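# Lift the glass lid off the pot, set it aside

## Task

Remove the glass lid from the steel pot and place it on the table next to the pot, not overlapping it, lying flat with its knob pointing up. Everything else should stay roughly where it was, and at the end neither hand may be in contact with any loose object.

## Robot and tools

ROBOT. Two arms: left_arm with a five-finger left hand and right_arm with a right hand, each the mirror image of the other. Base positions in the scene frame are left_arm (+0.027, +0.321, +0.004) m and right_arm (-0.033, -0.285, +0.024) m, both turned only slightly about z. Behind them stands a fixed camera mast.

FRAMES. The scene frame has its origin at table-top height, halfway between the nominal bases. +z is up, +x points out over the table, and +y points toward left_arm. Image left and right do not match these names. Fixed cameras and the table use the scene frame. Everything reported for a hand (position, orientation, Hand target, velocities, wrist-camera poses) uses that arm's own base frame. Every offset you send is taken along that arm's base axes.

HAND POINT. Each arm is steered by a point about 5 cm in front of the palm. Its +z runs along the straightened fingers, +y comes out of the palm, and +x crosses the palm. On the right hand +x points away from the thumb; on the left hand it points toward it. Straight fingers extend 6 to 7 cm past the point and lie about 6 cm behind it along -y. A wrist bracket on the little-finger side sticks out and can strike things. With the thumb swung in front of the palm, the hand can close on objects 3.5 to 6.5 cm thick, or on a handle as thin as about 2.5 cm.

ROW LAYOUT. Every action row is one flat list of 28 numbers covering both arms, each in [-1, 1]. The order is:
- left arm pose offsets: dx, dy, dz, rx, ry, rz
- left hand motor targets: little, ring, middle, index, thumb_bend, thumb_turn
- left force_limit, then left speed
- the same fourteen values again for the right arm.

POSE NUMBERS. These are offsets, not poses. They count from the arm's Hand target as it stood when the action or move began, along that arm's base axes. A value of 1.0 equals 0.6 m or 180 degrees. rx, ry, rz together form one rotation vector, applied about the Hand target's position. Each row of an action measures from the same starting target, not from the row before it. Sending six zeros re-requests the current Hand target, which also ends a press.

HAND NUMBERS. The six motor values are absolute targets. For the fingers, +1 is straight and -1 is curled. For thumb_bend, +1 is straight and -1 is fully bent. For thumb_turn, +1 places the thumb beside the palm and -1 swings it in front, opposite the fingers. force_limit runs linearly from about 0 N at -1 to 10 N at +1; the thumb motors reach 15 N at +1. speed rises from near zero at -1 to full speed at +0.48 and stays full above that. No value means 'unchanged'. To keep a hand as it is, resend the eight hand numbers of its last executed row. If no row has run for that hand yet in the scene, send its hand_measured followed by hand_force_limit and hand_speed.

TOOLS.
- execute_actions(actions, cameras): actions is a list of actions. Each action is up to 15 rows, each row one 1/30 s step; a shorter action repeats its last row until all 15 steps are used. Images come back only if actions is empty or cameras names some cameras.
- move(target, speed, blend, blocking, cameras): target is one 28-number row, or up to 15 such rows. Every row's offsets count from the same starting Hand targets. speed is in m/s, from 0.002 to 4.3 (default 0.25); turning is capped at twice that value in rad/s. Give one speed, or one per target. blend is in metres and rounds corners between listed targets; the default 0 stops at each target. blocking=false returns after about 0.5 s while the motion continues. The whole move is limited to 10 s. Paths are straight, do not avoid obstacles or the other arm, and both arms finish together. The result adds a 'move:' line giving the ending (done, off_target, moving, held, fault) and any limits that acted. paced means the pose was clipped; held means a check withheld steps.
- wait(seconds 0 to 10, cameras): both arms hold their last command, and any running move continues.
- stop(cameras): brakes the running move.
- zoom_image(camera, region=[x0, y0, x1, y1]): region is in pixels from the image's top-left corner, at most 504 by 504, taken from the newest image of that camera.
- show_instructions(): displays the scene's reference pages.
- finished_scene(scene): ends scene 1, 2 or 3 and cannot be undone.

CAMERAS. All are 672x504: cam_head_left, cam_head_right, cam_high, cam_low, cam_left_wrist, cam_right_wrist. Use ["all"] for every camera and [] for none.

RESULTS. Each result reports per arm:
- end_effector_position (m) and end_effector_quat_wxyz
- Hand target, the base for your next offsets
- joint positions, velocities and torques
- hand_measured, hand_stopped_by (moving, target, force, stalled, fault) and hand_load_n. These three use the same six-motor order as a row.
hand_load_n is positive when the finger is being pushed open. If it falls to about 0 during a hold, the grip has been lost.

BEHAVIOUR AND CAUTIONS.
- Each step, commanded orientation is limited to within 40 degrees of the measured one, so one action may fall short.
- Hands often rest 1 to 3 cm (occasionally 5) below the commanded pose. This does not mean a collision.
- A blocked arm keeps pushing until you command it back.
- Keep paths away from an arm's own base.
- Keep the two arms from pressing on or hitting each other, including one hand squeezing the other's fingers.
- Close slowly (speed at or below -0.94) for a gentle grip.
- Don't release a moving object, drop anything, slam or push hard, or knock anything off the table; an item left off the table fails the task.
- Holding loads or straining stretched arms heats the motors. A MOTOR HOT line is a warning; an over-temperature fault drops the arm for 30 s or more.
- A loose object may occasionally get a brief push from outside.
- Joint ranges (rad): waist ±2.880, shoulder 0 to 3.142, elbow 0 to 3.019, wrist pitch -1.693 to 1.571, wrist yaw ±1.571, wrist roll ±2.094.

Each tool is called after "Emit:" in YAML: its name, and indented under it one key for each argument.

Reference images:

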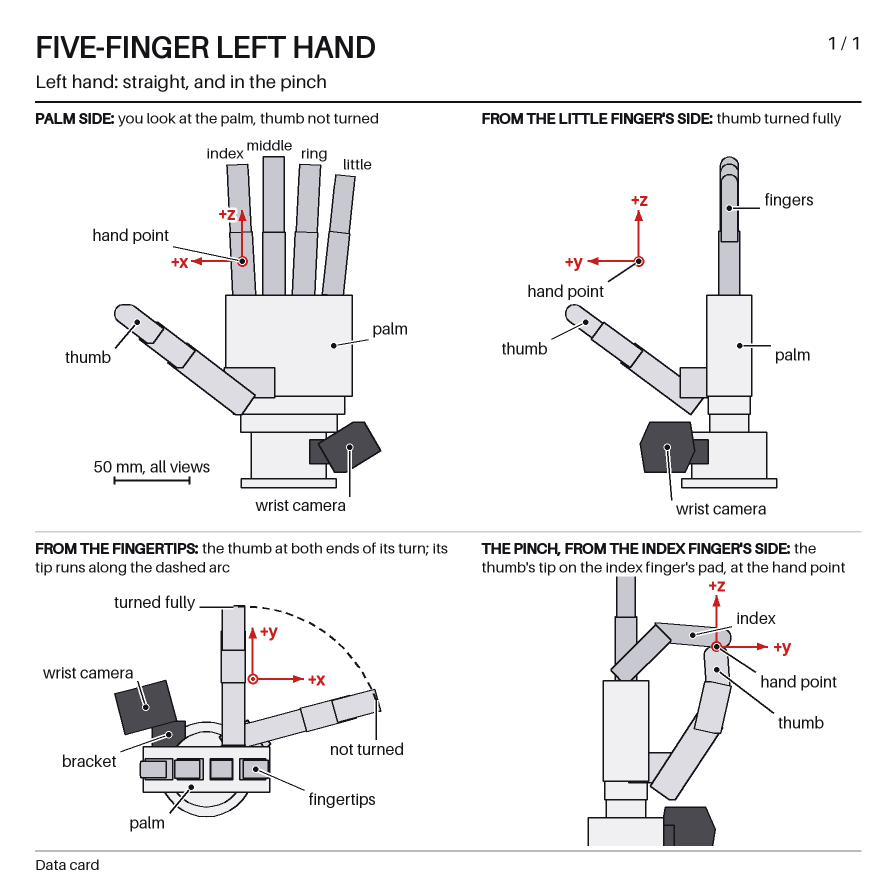

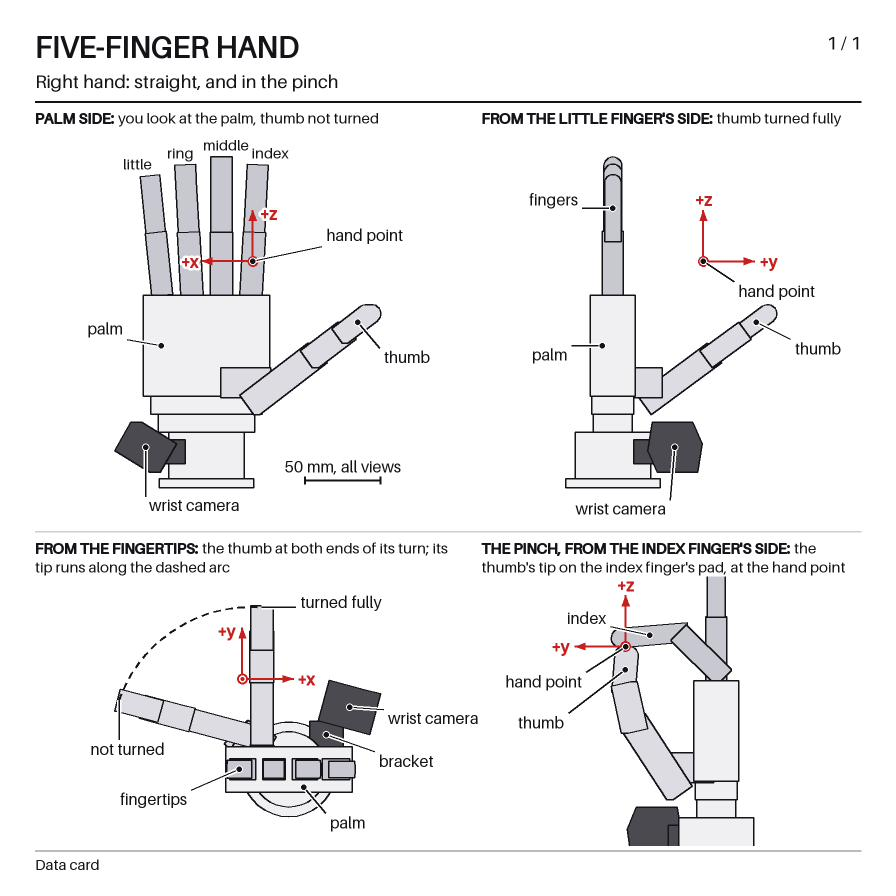

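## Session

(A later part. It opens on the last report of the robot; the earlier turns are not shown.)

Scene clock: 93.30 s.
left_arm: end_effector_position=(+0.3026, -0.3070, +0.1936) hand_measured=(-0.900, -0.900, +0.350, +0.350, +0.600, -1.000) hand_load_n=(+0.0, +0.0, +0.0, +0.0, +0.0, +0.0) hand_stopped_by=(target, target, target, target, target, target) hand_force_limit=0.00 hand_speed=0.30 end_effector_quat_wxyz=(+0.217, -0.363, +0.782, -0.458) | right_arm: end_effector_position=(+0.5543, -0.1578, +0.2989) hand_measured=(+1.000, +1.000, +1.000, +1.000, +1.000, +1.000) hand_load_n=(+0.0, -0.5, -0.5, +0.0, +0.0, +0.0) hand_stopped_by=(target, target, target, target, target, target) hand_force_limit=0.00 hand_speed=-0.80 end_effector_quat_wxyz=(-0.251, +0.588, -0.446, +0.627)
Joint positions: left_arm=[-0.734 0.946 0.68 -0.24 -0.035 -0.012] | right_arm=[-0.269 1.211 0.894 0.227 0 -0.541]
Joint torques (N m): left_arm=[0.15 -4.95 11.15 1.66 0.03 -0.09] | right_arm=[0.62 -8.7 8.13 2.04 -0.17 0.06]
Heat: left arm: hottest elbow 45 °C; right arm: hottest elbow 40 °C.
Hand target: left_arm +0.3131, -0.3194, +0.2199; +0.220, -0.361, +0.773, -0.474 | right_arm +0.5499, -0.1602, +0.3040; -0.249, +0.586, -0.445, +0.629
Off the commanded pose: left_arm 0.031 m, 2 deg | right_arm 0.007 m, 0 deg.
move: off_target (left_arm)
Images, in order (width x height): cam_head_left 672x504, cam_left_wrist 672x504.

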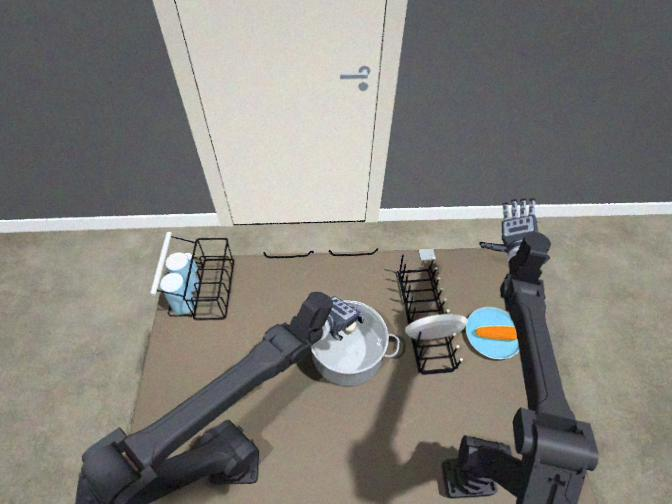

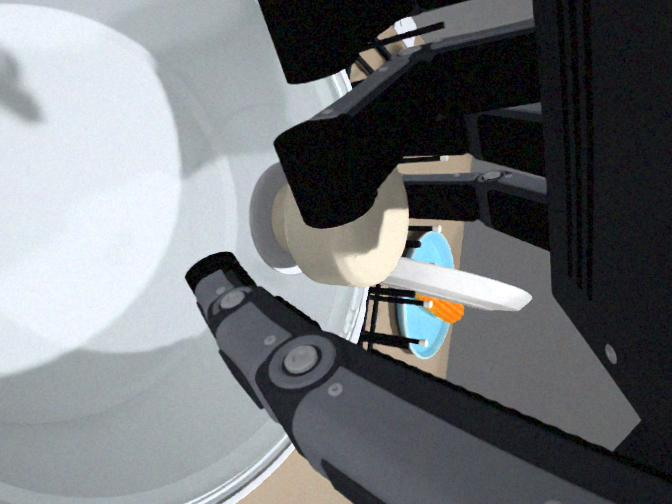

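Emit:
move:
  target:
    - [0, 0, 0, 0, 0, 0, -0.9, -0.9, -0.3, -0.3, 0.0, -1, -0.6, -0.85, 0,0,0,0,0,0, 1,1,1,1,1,1,0,-0.8]
  cameras: []
  speed: 0.05

Emit:
move:
  target:
    - [0, 0, 0, 0, 0, 0, -0.9, -0.9, -0.35, -0.35, -0.05, -1, 0.65, -0.85, 0,0,0,0,0,0, 1,1,1,1,1,1,0,-0.8]
  cameras: ["cam_left_wrist", "cam_low"]
  speed: 0.05

Scene clock: 99.23 s.
left_arm: end_effector_position=(+0.3029, -0.3073, +0.1932) hand_measured=(-0.900, -0.900, +0.184, +0.172, +0.338, -1.000) hand_load_n=(+0.0, +0.0, +0.0, +2.5, +3.0, +0.0) hand_stopped_by=(target, target, force, force, force, target) hand_force_limit=-0.60 hand_speed=-0.85 end_effector_quat_wxyz=(+0.216, -0.363, +0.782, -0.457) | right_arm: end_effector_position=(+0.5543, -0.1578, +0.2989) hand_measured=(+1.000, +1.000, +1.000, +1.000, +1.000, +1.000) hand_load_n=(+0.0, -0.5, +0.0, +0.0, +0.0, -0.5) hand_stopped_by=(target, target, target, target, target, target) hand_force_limit=0.00 hand_speed=-0.80 end_effector_quat_wxyz=(-0.251, +0.588, -0.446, +0.627)
Joint positions: left_arm=[-0.734 0.949 0.682 -0.242 -0.035 -0.013] | right_arm=[-0.269 1.211 0.894 0.227 0 -0.541]
Joint torques (N m): left_arm=[0.09 -5.13 10.97 1.61 0.03 -0.1] | right_arm=[0.62 -8.76 8.13 2.06 -0.17 0.06]
Heat: left arm: hottest elbow 45 °C; right arm: hottest elbow 40 °C.
Hand target: left_arm +0.3131, -0.3194, +0.2198; +0.220, -0.361, +0.773, -0.473 | right_arm +0.5499, -0.1602, +0.3040; -0.249, +0.586, -0.445, +0.629
Off the commanded pose: left_arm 0.031 m, 2 deg | right_arm 0.007 m, 0 deg.
move: off_target (left_arm)
No camera images: "cameras" was empty.

Scene clock: 99.73 s.
left_arm: end_effector_position=(+0.3034, -0.3077, +0.1930) hand_measured=(-0.900, -0.900, +0.160, +0.160, +0.324, -1.000) hand_load_n=(+0.0, +0.0, +9.0, +4.0, +13.0, +0.5) hand_stopped_by=(target, target, force, force, force, target) hand_force_limit=0.65 hand_speed=-0.85 end_effector_quat_wxyz=(+0.216, -0.363, +0.782, -0.457) | right_arm: end_effector_position=(+0.5543, -0.1578, +0.2989) hand_measured=(+1.000, +1.000, +1.000, +1.000, +1.000, +1.000) hand_load_n=(+0.0, +0.0, +0.0, +0.0, +0.0, +0.0) hand_stopped_by=(target, target, target, target, target, target) hand_force_limit=0.00 hand_speed=-0.80 end_effector_quat_wxyz=(-0.251, +0.588, -0.446, +0.627)
Joint positions: left_arm=[-0.734 0.952 0.683 -0.242 -0.035 -0.013] | right_arm=[-0.269 1.211 0.894 0.227 0 -0.541]
Joint torques (N m): left_arm=[0.21 -5.25 10.92 1.61 0.03 -0.1] | right_arm=[0.67 -8.76 8.12 2.06 -0.17 0.07]
Heat: left arm: hottest elbow 45 °C; right arm: hottest elbow 40 °C.
Hand target: left_arm +0.3131, -0.3194, +0.2199; +0.220, -0.361, +0.773, -0.473 | right_arm +0.5499, -0.1602, +0.3040; -0.249, +0.586, -0.445, +0.629
Off the commanded pose: left_arm 0.031 m, 2 deg | right_arm 0.007 m, 0 deg.
move: off_target (left_arm)
Images, in order (width x height): cam_low 672x504, cam_left_wrist 672x504.

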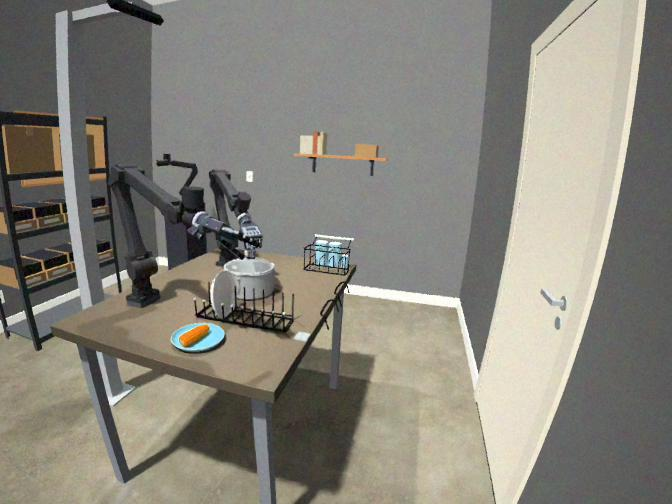

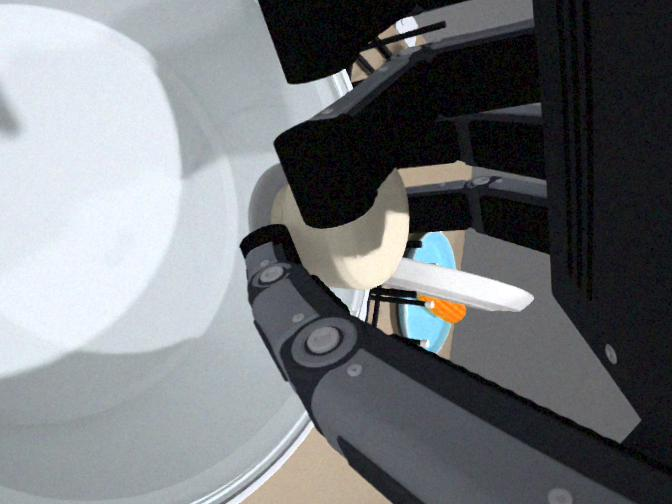

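Emit:
move:
  target:
    - [0, 0, 0.085, -0.0125, -0.015, 0, -0.9, -0.9, -0.35, -0.35, -0.05, -1, 0.65, -0.85, 0,0,0,0,0,0, 1,1,1,1,1,1,0,-0.8]
  cameras: ["cam_left_wrist", "cam_low"]
  speed: 0.08

Emit:
zoom_image:
  camera: "cam_low"
  region: [190, 200, 310, 300]

Scene clock: 106.53 s.
left_arm: end_effector_position=(+0.3008, -0.3053, +0.2024) hand_measured=(-0.900, -0.900, +0.160, +0.160, +0.324, -1.000) hand_load_n=(+0.5, +0.0, +10.0, +5.0, +15.0, +1.0) hand_stopped_by=(target, target, force, force, force, target) hand_force_limit=0.65 hand_speed=-0.85 end_effector_quat_wxyz=(+0.212, -0.366, +0.788, -0.447) | right_arm: end_effector_position=(+0.5543, -0.1578, +0.2989) hand_measured=(+1.000, +1.000, +1.000, +1.000, +1.000, +1.000) hand_load_n=(+0.0, +0.0, +0.0, +0.0, +0.0, +0.0) hand_stopped_by=(target, target, target, target, target, target) hand_force_limit=0.00 hand_speed=-0.80 end_effector_quat_wxyz=(-0.251, +0.588, -0.446, +0.627)
Joint positions: left_arm=[-0.734 0.943 0.717 -0.309 -0.035 -0.013] | right_arm=[-0.269 1.211 0.894 0.227 0 -0.541]
Joint torques (N m): left_arm=[-0.09 -9.58 13.2 1.77 -0.04 -0.08] | right_arm=[0.62 -8.76 8.13 2.04 -0.17 0.07]
Heat: left arm: hottest elbow 45 °C; right arm: hottest elbow 40 °C.
Hand target: left_arm +0.3131, -0.3194, +0.2710; +0.231, -0.354, +0.758, -0.497 | right_arm +0.5499, -0.1602, +0.3040; -0.249, +0.586, -0.445, +0.629
Off the commanded pose: left_arm 0.071 m, 7 deg | right_arm 0.007 m, 0 deg.
move: off_target (left_arm)
Images, in order (width x height): cam_low 672x504, cam_left_wrist 672x504.

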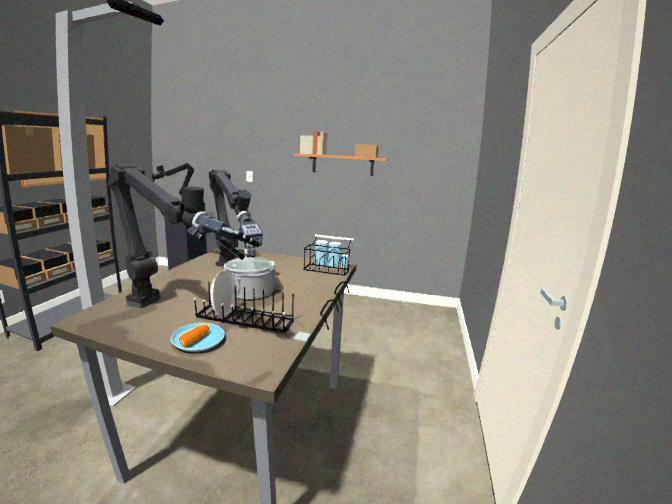

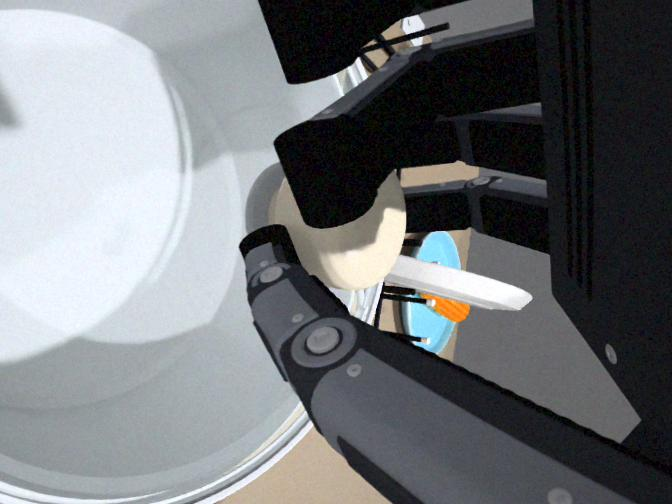

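Scaled by 4.200 from the camera's 672x504 image, which has a finer 960x720 frame.

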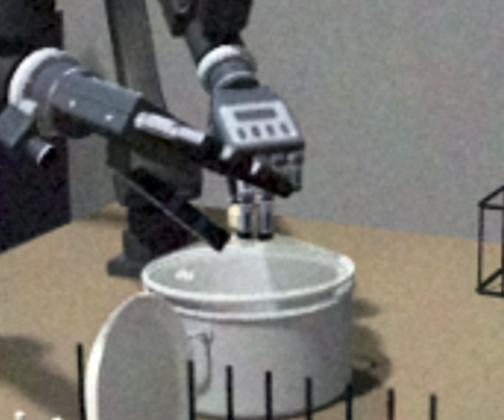

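Emit:
move:
  target:
    - [0, 0, 0.075, -0.006, -0.0075, 0, -0.9, -0.9, -0.35, -0.35, -0.05, -1, 0.65, -0.85, 0,0,0,0,0,0, 1,1,1,1,1,1,0,-0.8]
    - [0.01, 0.03, 0.12, -0.006, -0.0075, 0.02, -0.9, -0.9, -0.35, -0.35, -0.05, -1, 0.65, -0.85, 0,0,0,0,0,0, 1,1,1,1,1,1,0,-0.8]
    - [0.1947, 0.3907, 0.11, -0.004, -0.0113, 0.1993, -0.9, -0.9, -0.35, -0.35, -0.05, -1, 0.65, -0.85, 0,0,0,0,0,0, 1,1,1,1,1,1,0,-0.8]
    - [0.238, 0.3957, -0.2017, 0.0034, 0.0065, 0.1994, -0.9, -0.9, -0.35, -0.35, -0.05, -1, 0.65, -0.85, 0,0,0,0,0,0, 1,1,1,1,1,1,0,-0.8]
  cameras: ["cam_head_left","cam_high","cam_low","cam_left_wrist"]
  speed: [0.08,0.1,0.16,0.13]
  blend: [0.01,0.015,0.02,0]

Emit:
zoom_image:
  camera: "cam_low"
  region: [210, 190, 350, 300]

Scene clock: 135.33 s.
left_arm: end_effector_position=(+0.4339, -0.0815, +0.1144) hand_measured=(-0.900, -0.900, +0.160, +0.160, +0.324, -1.000) hand_load_n=(+0.0, +0.0, +9.5, +6.5, +15.5, +1.0) hand_stopped_by=(target, target, force, force, force, target) hand_force_limit=0.65 hand_speed=-0.85 end_effector_quat_wxyz=(+0.340, -0.586, +0.642, -0.359) | right_arm: end_effector_position=(+0.5543, -0.1578, +0.2989) hand_measured=(+1.000, +1.000, +1.000, +1.000, +1.000, +1.000) hand_load_n=(+0.0, +0.0, +0.0, +0.0, +0.0, +0.0) hand_stopped_by=(target, target, target, target, target, target) hand_force_limit=0.00 hand_speed=-0.80 end_effector_quat_wxyz=(-0.251, +0.588, -0.446, +0.627)
Joint positions: left_arm=[-0.137 1.102 0.566 -0.002 -0.056 -0.015] | right_arm=[-0.269 1.211 0.894 0.227 0 -0.541]
Joint torques (N m): left_arm=[1.03 -8.82 8.23 4.05 0.13 -0.1] | right_arm=[0.62 -8.7 8.13 2.04 -0.17 0.06]
Heat: left arm: hottest elbow 52 °C; right arm: hottest elbow 40 °C.
Hand target: left_arm +0.4559, -0.0819, +0.1498; +0.367, -0.574, +0.617, -0.394 | right_arm +0.5499, -0.1602, +0.3040; -0.249, +0.586, -0.445, +0.629
Off the commanded pose: left_arm 0.042 m, 6 deg | right_arm 0.007 m, 0 deg.
move: off_target (left_arm)
Images, in order (width x height): cam_head_left 672x504, cam_high 672x504, cam_low 672x504, cam_left_wrist 672x504.

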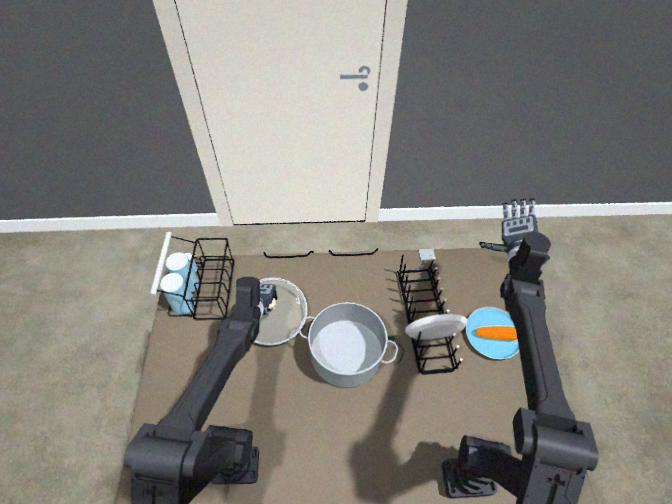

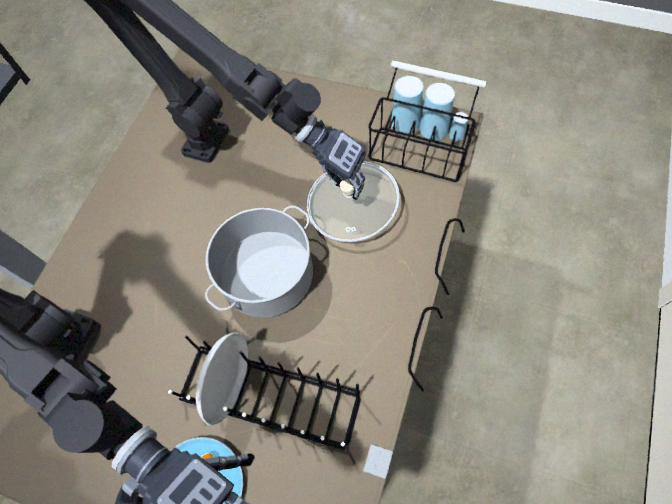

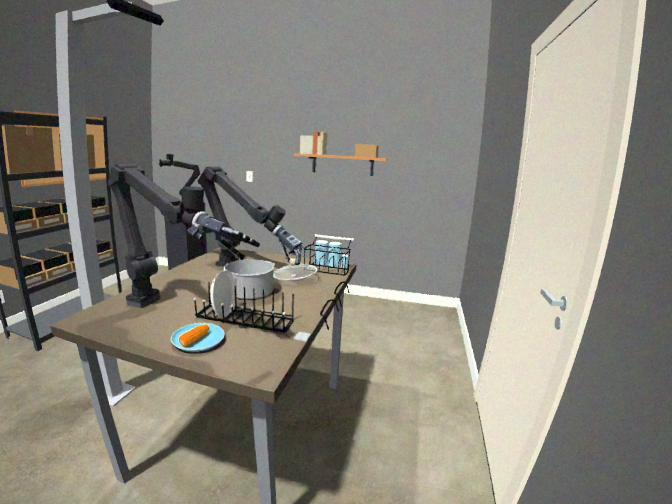

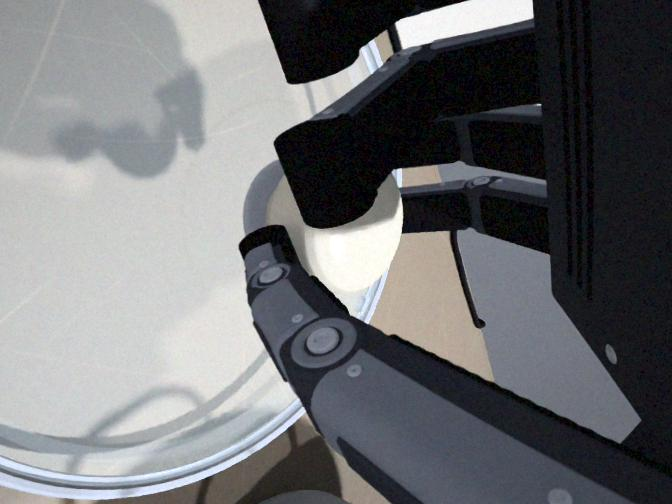

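Scaled by 3.600 from the camera's 672x504 image, which has a finer 960x720 frame.

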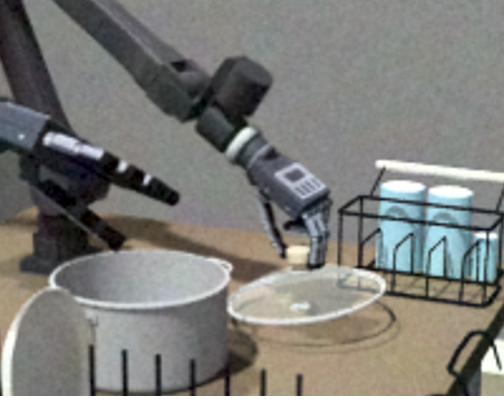

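Emit:
zoom_image:
  camera: "cam_low"
  region: [260, 230, 330, 290]

Emit:
zoom_image:
  camera: "cam_high"
  region: [290, 140, 420, 260]

Emit:
zoom_image:
  camera: "cam_head_left"
  region: [220, 250, 340, 370]

Scaled by 7.200 from the camera's 672x504 image, which has a finer 960x720 frame.

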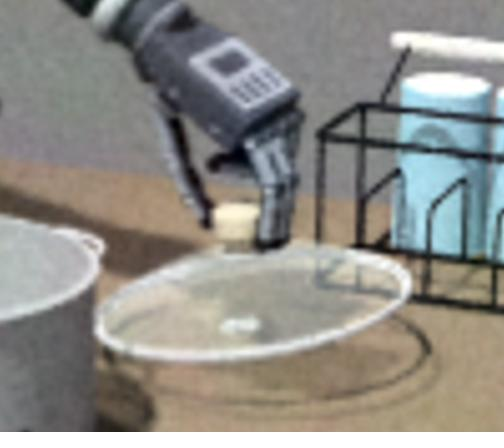

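Scaled by 3.877 from the camera's 672x504 image, which has a finer 960x720 frame.

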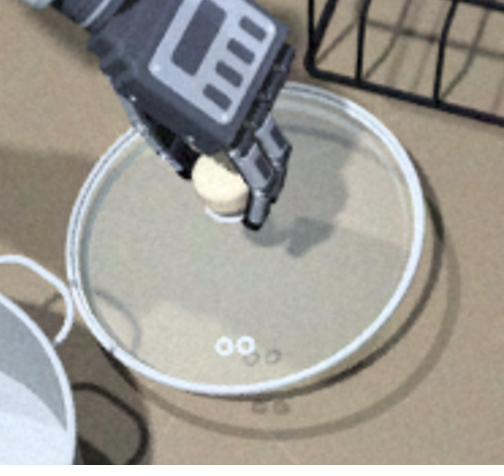

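Scaled by 4.200 from the camera's 672x504 image, which has a finer 960x720 frame.

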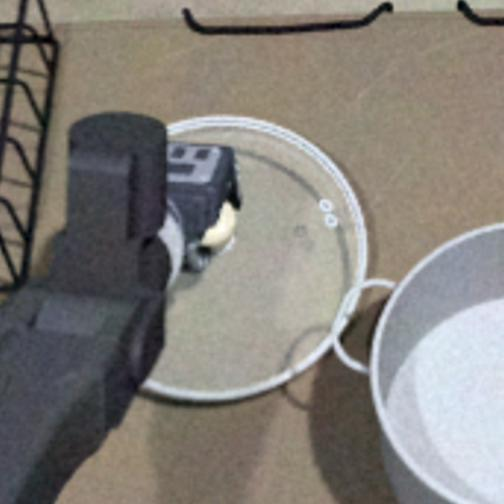

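Emit:
move:
  target:
    - [0.0, 0.0, 0.0, 0.0047, 0.0667, 0, -0.9, -0.9, -0.35, -0.35, -0.05, -1, 0.65, -0.85, 0,0,0,0,0,0, 1,1,1,1,1,1,0,-0.8]
  cameras: ["cam_head_left","cam_high","cam_low"]
  speed: [0.1]

Emit:
zoom_image:
  camera: "cam_low"
  region: [260, 230, 330, 290]

Emit:
zoom_image:
  camera: "cam_head_left"
  region: [220, 250, 340, 370]

Scene clock: 162.00 s.
left_arm: end_effector_position=(+0.4133, -0.0784, +0.0956) hand_measured=(-0.900, -0.900, +0.160, +0.160, +0.326, -1.000) hand_load_n=(+0.0, +0.0, +10.5, +7.5, +16.5, +1.0) hand_stopped_by=(target, target, force, force, force, target) hand_force_limit=0.65 hand_speed=-0.85 end_effector_quat_wxyz=(+0.273, -0.617, +0.680, -0.285) | right_arm: end_effector_position=(+0.5543, -0.1578, +0.2989) hand_measured=(+1.000, +1.000, +1.000, +1.000, +1.000, +1.000) hand_load_n=(+0.0, +0.0, +0.0, +0.0, +0.0, +0.0) hand_stopped_by=(target, target, target, target, target, target) hand_force_limit=0.00 hand_speed=-0.80 end_effector_quat_wxyz=(-0.251, +0.588, -0.446, +0.627)
Joint positions: left_arm=[-0.131 1.148 0.659 -0.271 -0.044 -0.015] | right_arm=[-0.269 1.211 0.894 0.227 0 -0.541]
Joint torques (N m): left_arm=[1.03 -9 12.81 2.04 0.18 -0.17] | right_arm=[0.62 -8.76 8.12 2.06 -0.17 0.07]
Heat: left arm: hottest elbow 48 °C; right arm: hottest elbow 41 °C.
Hand target: left_arm +0.4559, -0.0820, +0.1499; +0.305, -0.609, +0.655, -0.327 | right_arm +0.5499, -0.1602, +0.3040; -0.249, +0.586, -0.445, +0.629
Off the commanded pose: left_arm 0.069 m, 7 deg | right_arm 0.007 m, 0 deg.
move: off_target (left_arm)
Images, in order (width x height): cam_head_left 672x504, cam_high 672x504, cam_low 672x504.

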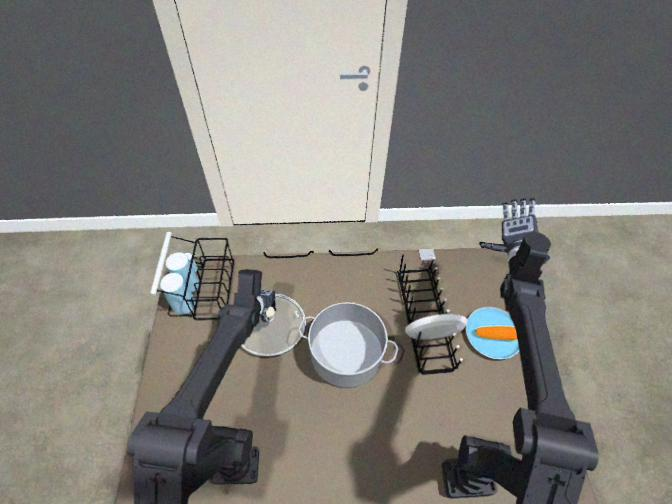

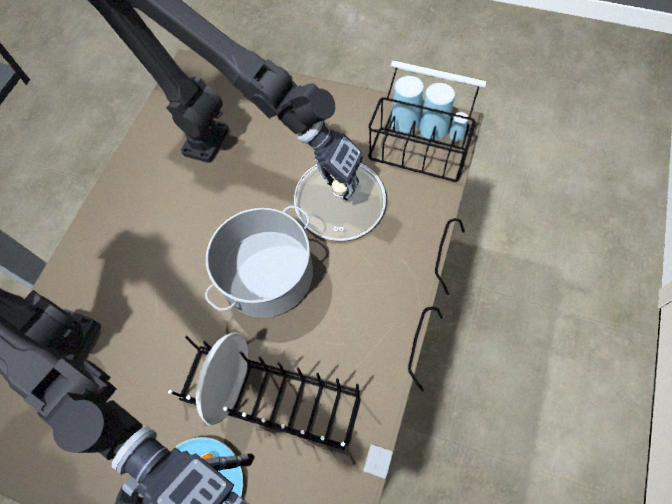

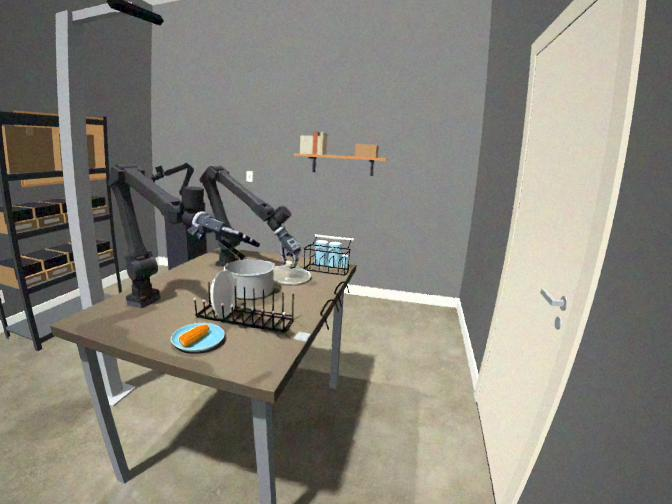

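Scaled by 7.200 from the camera's 672x504 image, which has a finer 960x720 frame.

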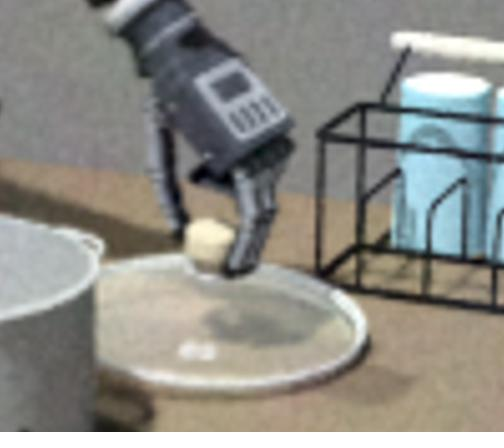

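Scaled by 4.200 from the camera's 672x504 image, which has a finer 960x720 frame.

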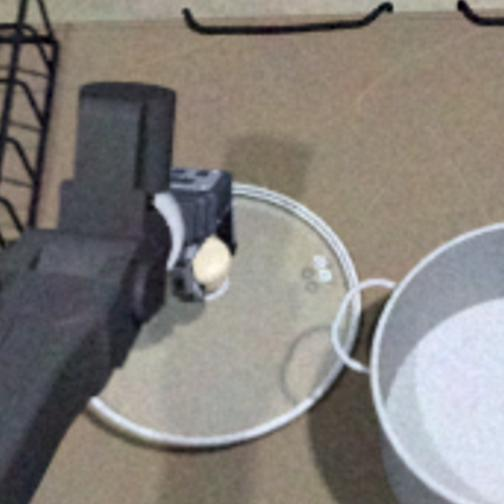

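Emit:
move:
  target:
    - [0.053, 0.0, 0.02, 0,0, 0, -0.9, -0.9, -0.35, -0.35, -0.05, -1, 0.65, -0.85, 0,0,0,0,0,0, 1,1,1,1,1,1,0,-0.8]
  cameras: ["cam_head_left","cam_high","cam_low"]
  speed: [0.08]

Emit:
zoom_image:
  camera: "cam_low"
  region: [260, 230, 330, 290]

Emit:
zoom_image:
  camera: "cam_head_left"
  region: [220, 250, 340, 370]

Scene clock: 176.43 s.
left_arm: end_effector_position=(+0.4449, -0.0792, +0.1058) hand_measured=(-0.900, -0.900, +0.160, +0.160, +0.326, -1.000) hand_load_n=(+0.0, +0.0, +11.0, +8.0, +17.0, +1.0) hand_stopped_by=(target, target, force, force, force, target) hand_force_limit=0.65 hand_speed=-0.85 end_effector_quat_wxyz=(+0.271, -0.620, +0.679, -0.285) | right_arm: end_effector_position=(+0.5543, -0.1578, +0.2989) hand_measured=(+1.000, +1.000, +1.000, +1.000, +1.000, +1.000) hand_load_n=(+0.0, +0.0, +0.0, +0.0, +0.0, +0.0) hand_stopped_by=(target, target, target, target, target, target) hand_force_limit=0.00 hand_speed=-0.80 end_effector_quat_wxyz=(-0.251, +0.588, -0.446, +0.627)
Joint positions: left_arm=[-0.121 1.228 0.752 -0.289 -0.037 -0.015] | right_arm=[-0.269 1.211 0.894 0.227 0 -0.541]
Joint torques (N m): left_arm=[0.97 -10.46 12.89 2.15 0.16 -0.13] | right_arm=[0.62 -8.76 8.13 2.04 -0.17 0.06]
Heat: left arm: hottest elbow 47 °C; right arm: hottest elbow 41 °C.
Hand target: left_arm +0.4878, -0.0819, +0.1620; +0.305, -0.609, +0.655, -0.327 | right_arm +0.5499, -0.1602, +0.3040; -0.249, +0.586, -0.445, +0.629
Off the commanded pose: left_arm 0.071 m, 7 deg | right_arm 0.007 m, 0 deg.
move: off_target (left_arm)
Images, in order (width x height): cam_head_left 672x504, cam_high 672x504, cam_low 672x504.

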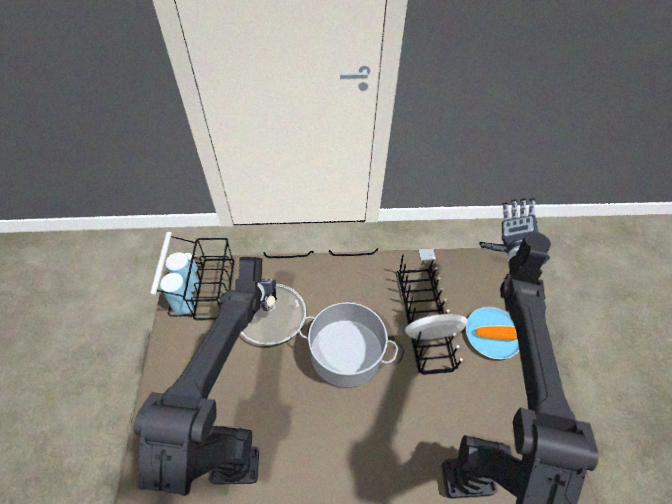

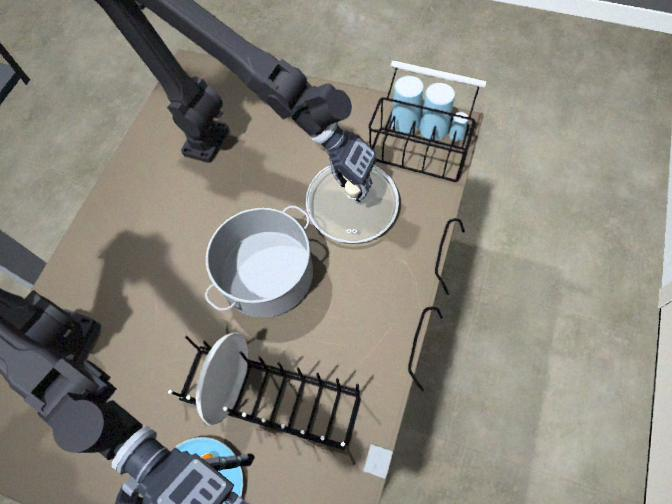

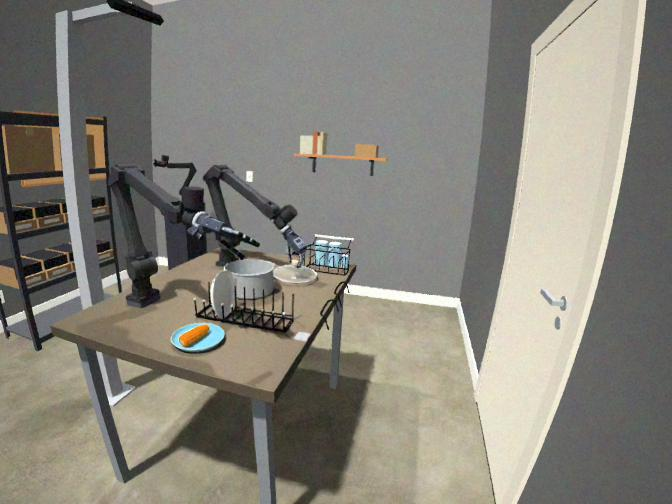

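Scaled by 7.200 from the camera's 672x504 image, which has a finer 960x720 frame.

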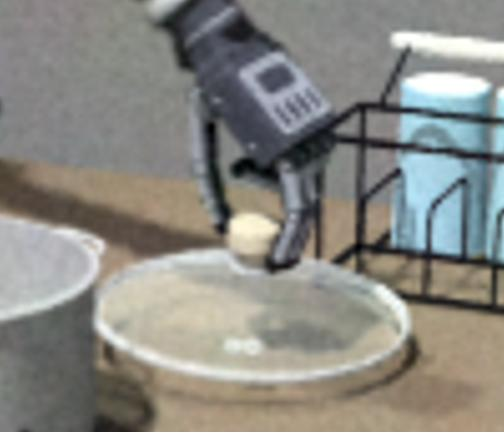

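Scaled by 4.200 from the camera's 672x504 image, which has a finer 960x720 frame.

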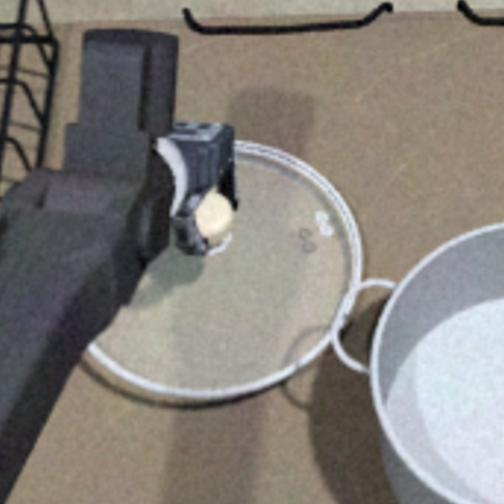

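Emit:
move:
  target:
    - [-0.03, 0.0, -0.078, 0.0007, 0.01, 0, -0.9, -0.9, -0.35, -0.35, -0.05, -1, 0.65, -0.85, 0,0,0,0,0,0, 1,1,1,1,1,1,0,-0.8]
    - [-0.041, 0.0, -0.132, 0.0014, 0.0195, 0, -0.9, -0.9, -0.35, -0.35, -0.05, -1, 0.65, -0.85, 0,0,0,0,0,0, 1,1,1,1,1,1,0,-0.8]
  cameras: ["cam_head_left","cam_high","cam_low","cam_left_wrist"]
  speed: [0.06,0.03]
  blend: [0.01,0]

Emit:
zoom_image:
  camera: "cam_low"
  region: [260, 230, 330, 290]

Scene clock: 189.90 s.
left_arm: end_effector_position=(+0.4594, -0.0810, +0.0872) hand_measured=(-0.900, -0.900, +0.160, +0.160, +0.326, -1.000) hand_load_n=(+0.0, +0.5, +13.0, +9.0, +14.0, -0.5) hand_stopped_by=(target, target, force, force, force, target) hand_force_limit=0.65 hand_speed=-0.85 end_effector_quat_wxyz=(-0.286, +0.615, -0.669, +0.303) | right_arm: end_effector_position=(+0.5543, -0.1578, +0.2989) hand_measured=(+1.000, +1.000, +1.000, +1.000, +1.000, +1.000) hand_load_n=(+0.0, +0.0, +0.0, +0.0, +0.0, +0.0) hand_stopped_by=(target, target, target, target, target, target) hand_force_limit=0.00 hand_speed=-0.80 end_effector_quat_wxyz=(-0.251, +0.588, -0.446, +0.627)
Joint positions: left_arm=[-0.121 1.279 0.714 -0.146 -0.038 -0.019] | right_arm=[-0.269 1.211 0.894 0.227 0 -0.541]
Joint torques (N m): left_arm=[0.26 -8 5.79 2.59 0.01 -0.14] | right_arm=[0.62 -8.7 8.13 2.06 -0.17 0.07]
Heat: left arm: hottest elbow 51 °C; right arm: hottest elbow 41 °C.
Hand target: left_arm +0.4632, -0.0819, +0.0826; -0.286, +0.618, -0.665, +0.307 | right_arm +0.5499, -0.1602, +0.3040; -0.249, +0.586, -0.445, +0.629
Off the commanded pose: left_arm 0.006 m, 1 deg | right_arm 0.007 m, 0 deg.
move: done
Images, in order (width x height): cam_head_left 672x504, cam_high 672x504, cam_low 672x504, cam_left_wrist 672x504.

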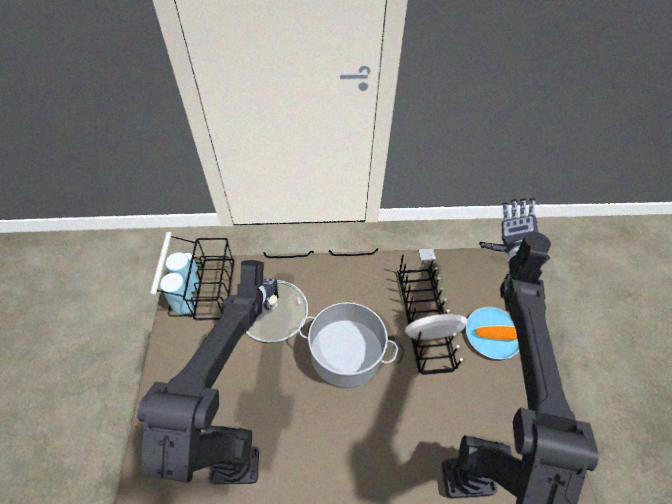

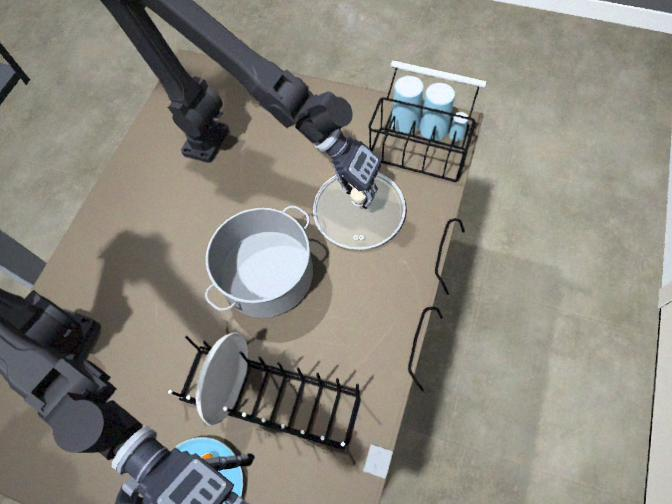

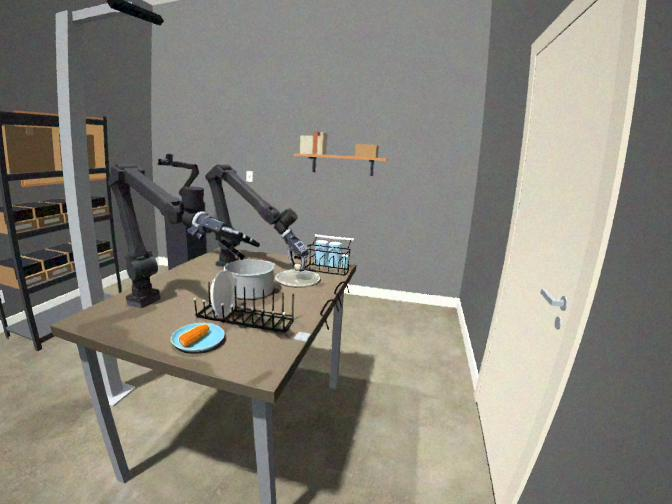

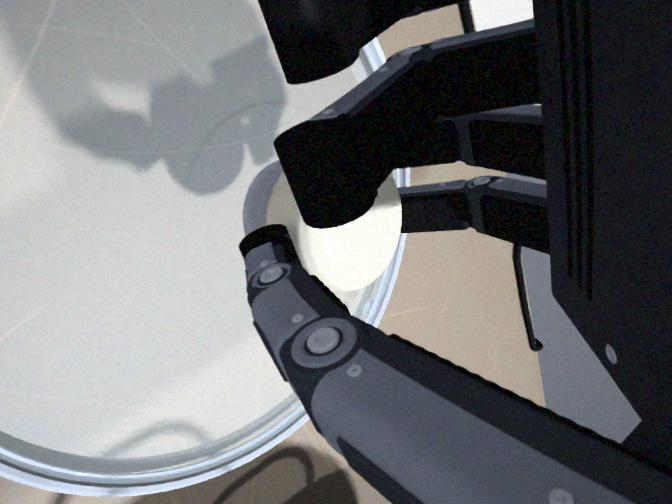

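Scaled by 7.200 from the camera's 672x504 image, which has a finer 960x720 frame.

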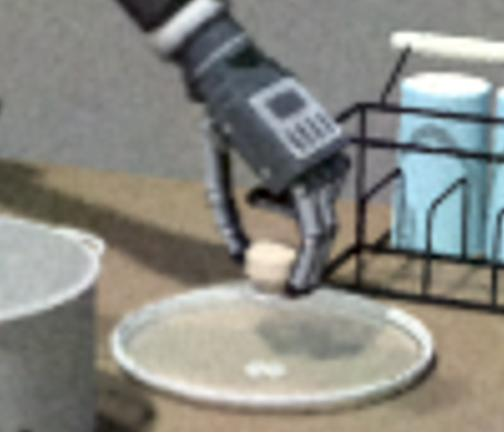

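Emit:
move:
  target:
    - [0.0, 0.0, 0.01, 0, 0, 0, -0.9, -0.9, 0.5, 0.5, 0.7, -1, 0.2, -0.75, 0,0,0,0,0,0, 1,1,1,1,1,1,0,-0.8]
  cameras: ["cam_low","cam_left_wrist"]
  speed: 0.04

Emit:
zoom_image:
  camera: "cam_low"
  region: [260, 230, 330, 290]

Scene clock: 200.30 s.
left_arm: end_effector_position=(+0.4599, -0.0812, +0.0874) hand_measured=(-0.900, -0.900, +0.500, +0.500, +0.700, -1.000) hand_load_n=(+0.0, +0.0, +0.0, +0.0, +0.0, +0.0) hand_stopped_by=(target, target, target, target, target, target) hand_force_limit=0.20 hand_speed=-0.75 end_effector_quat_wxyz=(-0.286, +0.615, -0.668, +0.304) | right_arm: end_effector_position=(+0.5543, -0.1578, +0.2989) hand_measured=(+1.000, +1.000, +1.000, +1.000, +1.000, +1.000) hand_load_n=(+0.0, +0.0, +0.0, +0.0, +0.0, +0.0) hand_stopped_by=(target, target, target, target, target, target) hand_force_limit=0.00 hand_speed=-0.80 end_effector_quat_wxyz=(-0.251, +0.588, -0.446, +0.627)
Joint positions: left_arm=[-0.121 1.28 0.714 -0.144 -0.038 -0.021] | right_arm=[-0.269 1.211 0.894 0.227 0 -0.541]
Joint torques (N m): left_arm=[0.32 -8.88 6.52 1.94 0.01 -0.13] | right_arm=[0.67 -8.76 8.12 2.04 -0.17 0.06]
Heat: left arm: hottest elbow 48 °C; right arm: hottest elbow 41 °C.
Hand target: left_arm +0.4632, -0.0819, +0.0887; -0.286, +0.618, -0.665, +0.307 | right_arm +0.5499, -0.1602, +0.3040; -0.249, +0.586, -0.445, +0.629
Off the commanded pose: left_arm 0.004 m, 1 deg | right_arm 0.007 m, 0 deg.
move: done
Images, in order (width x height): cam_low 672x504, cam_left_wrist 672x504.

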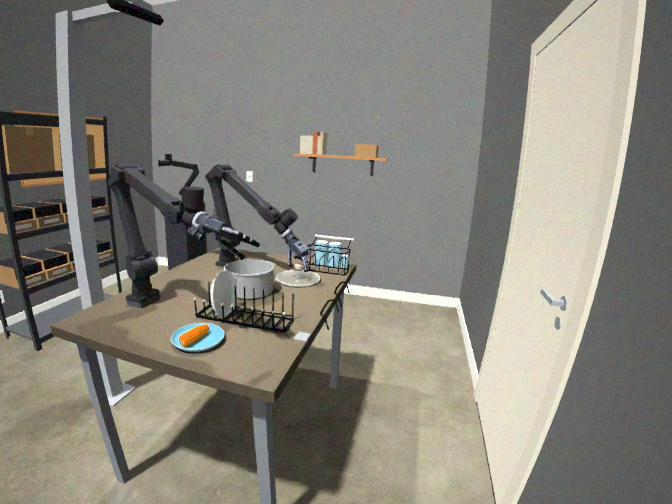

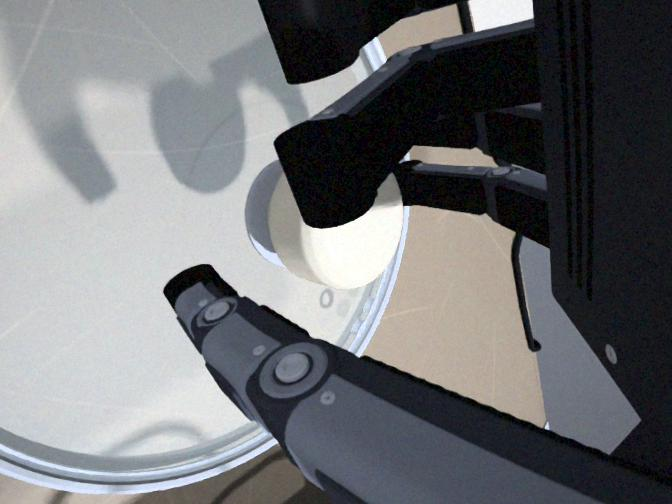

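Scaled by 7.200 from the camera's 672x504 image, which has a finer 960x720 frame.

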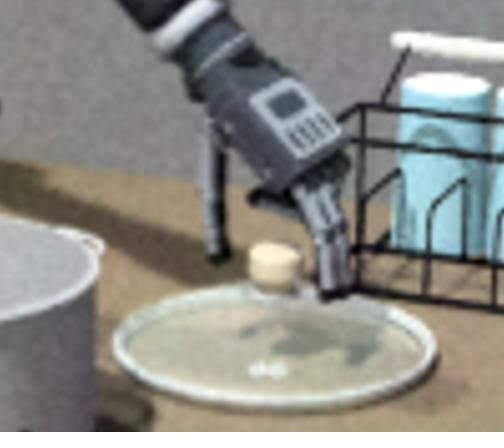

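Emit:
move:
  target:
    - [0.0, 0.0, 0.01, 0, 0, 0, -0.9, -0.9, 0.95, 0.95, 0.7, -1, 0.2, -0.3, 0,0,0,0,0,0, 1,1,1,1,1,1,0,-0.8]
    - [0.02, 0.0, 0.28, -0.0024, -0.033, 0, -0.9, -0.9, 0.95, 0.95, 0.7, -1, 0.2, -0.3, 0,0,0,0,0,0, 1,1,1,1,1,1,0,-0.8]
  cameras: ["cam_high","cam_low"]
  speed: [0.1,0.25]

Emit:
zoom_image:
  camera: "cam_low"
  region: [200, 190, 350, 310]

Scene clock: 207.37 s.
left_arm: end_effector_position=(+0.4614, -0.0814, +0.2258) hand_measured=(-0.900, -0.900, +0.950, +0.950, +0.700, -1.000) hand_load_n=(+0.0, +0.0, +0.0, +0.0, +0.0, +0.0) hand_stopped_by=(target, target, target, target, target, target) hand_force_limit=0.20 hand_speed=-0.30 end_effector_quat_wxyz=(-0.304, +0.607, -0.658, +0.325) | right_arm: end_effector_position=(+0.5543, -0.1578, +0.2989) hand_measured=(+1.000, +1.000, +1.000, +1.000, +1.000, +1.000) hand_load_n=(+0.0, +0.0, +0.0, +0.0, +0.0, +0.0) hand_stopped_by=(target, target, target, target, target, target) hand_force_limit=0.00 hand_speed=-0.80 end_effector_quat_wxyz=(-0.251, +0.588, -0.446, +0.627)
Joint positions: left_arm=[-0.121 1.105 0.939 -0.483 -0.038 -0.022] | right_arm=[-0.269 1.211 0.894 0.227 0 -0.541]
Joint torques (N m): left_arm=[0.38 -8.35 11.06 1.5 -0.05 -0.07] | right_arm=[0.62 -8.76 8.13 2.04 -0.17 0.06]
Heat: left arm: hottest elbow 46 °C; right arm: hottest elbow 41 °C.
Hand target: left_arm +0.4751, -0.0819, +0.2566; -0.318, +0.603, -0.648, +0.341 | right_arm +0.5499, -0.1602, +0.3040; -0.249, +0.586, -0.445, +0.629
Off the commanded pose: left_arm 0.034 m, 3 deg | right_arm 0.007 m, 0 deg.
move: off_target (left_arm)
Images, in order (width x height): cam_high 672x504, cam_low 672x504.

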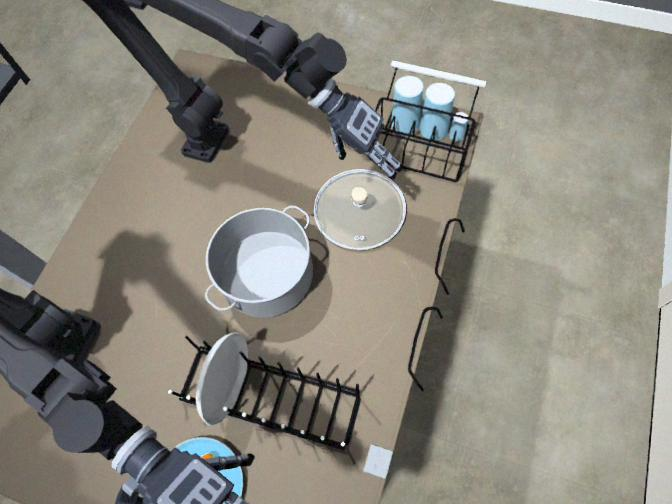

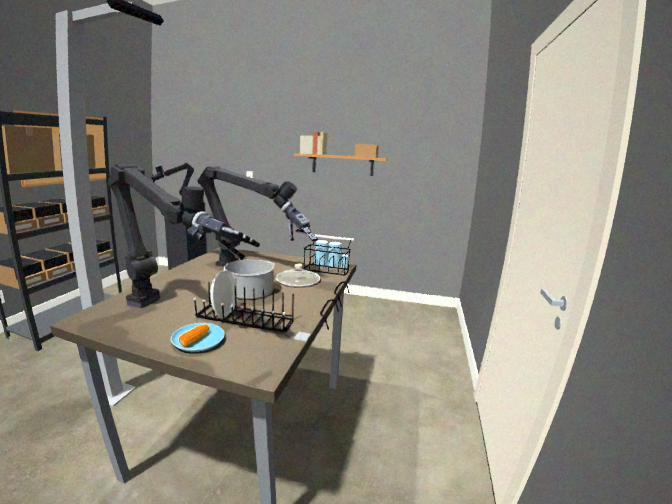

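Scaled by 3.360 from the camera's 672x504 image, which has a finer 960x720 frame.

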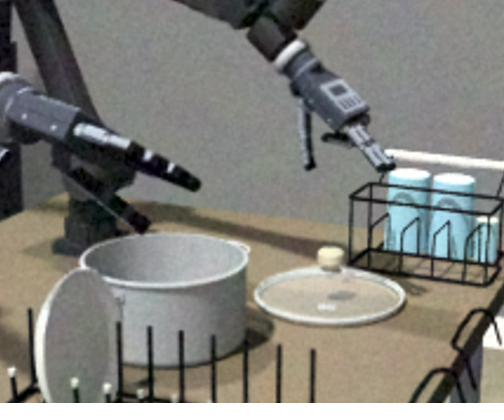

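Emit:
finished_scene:
  scene: 3

The scene is finished: the task was done.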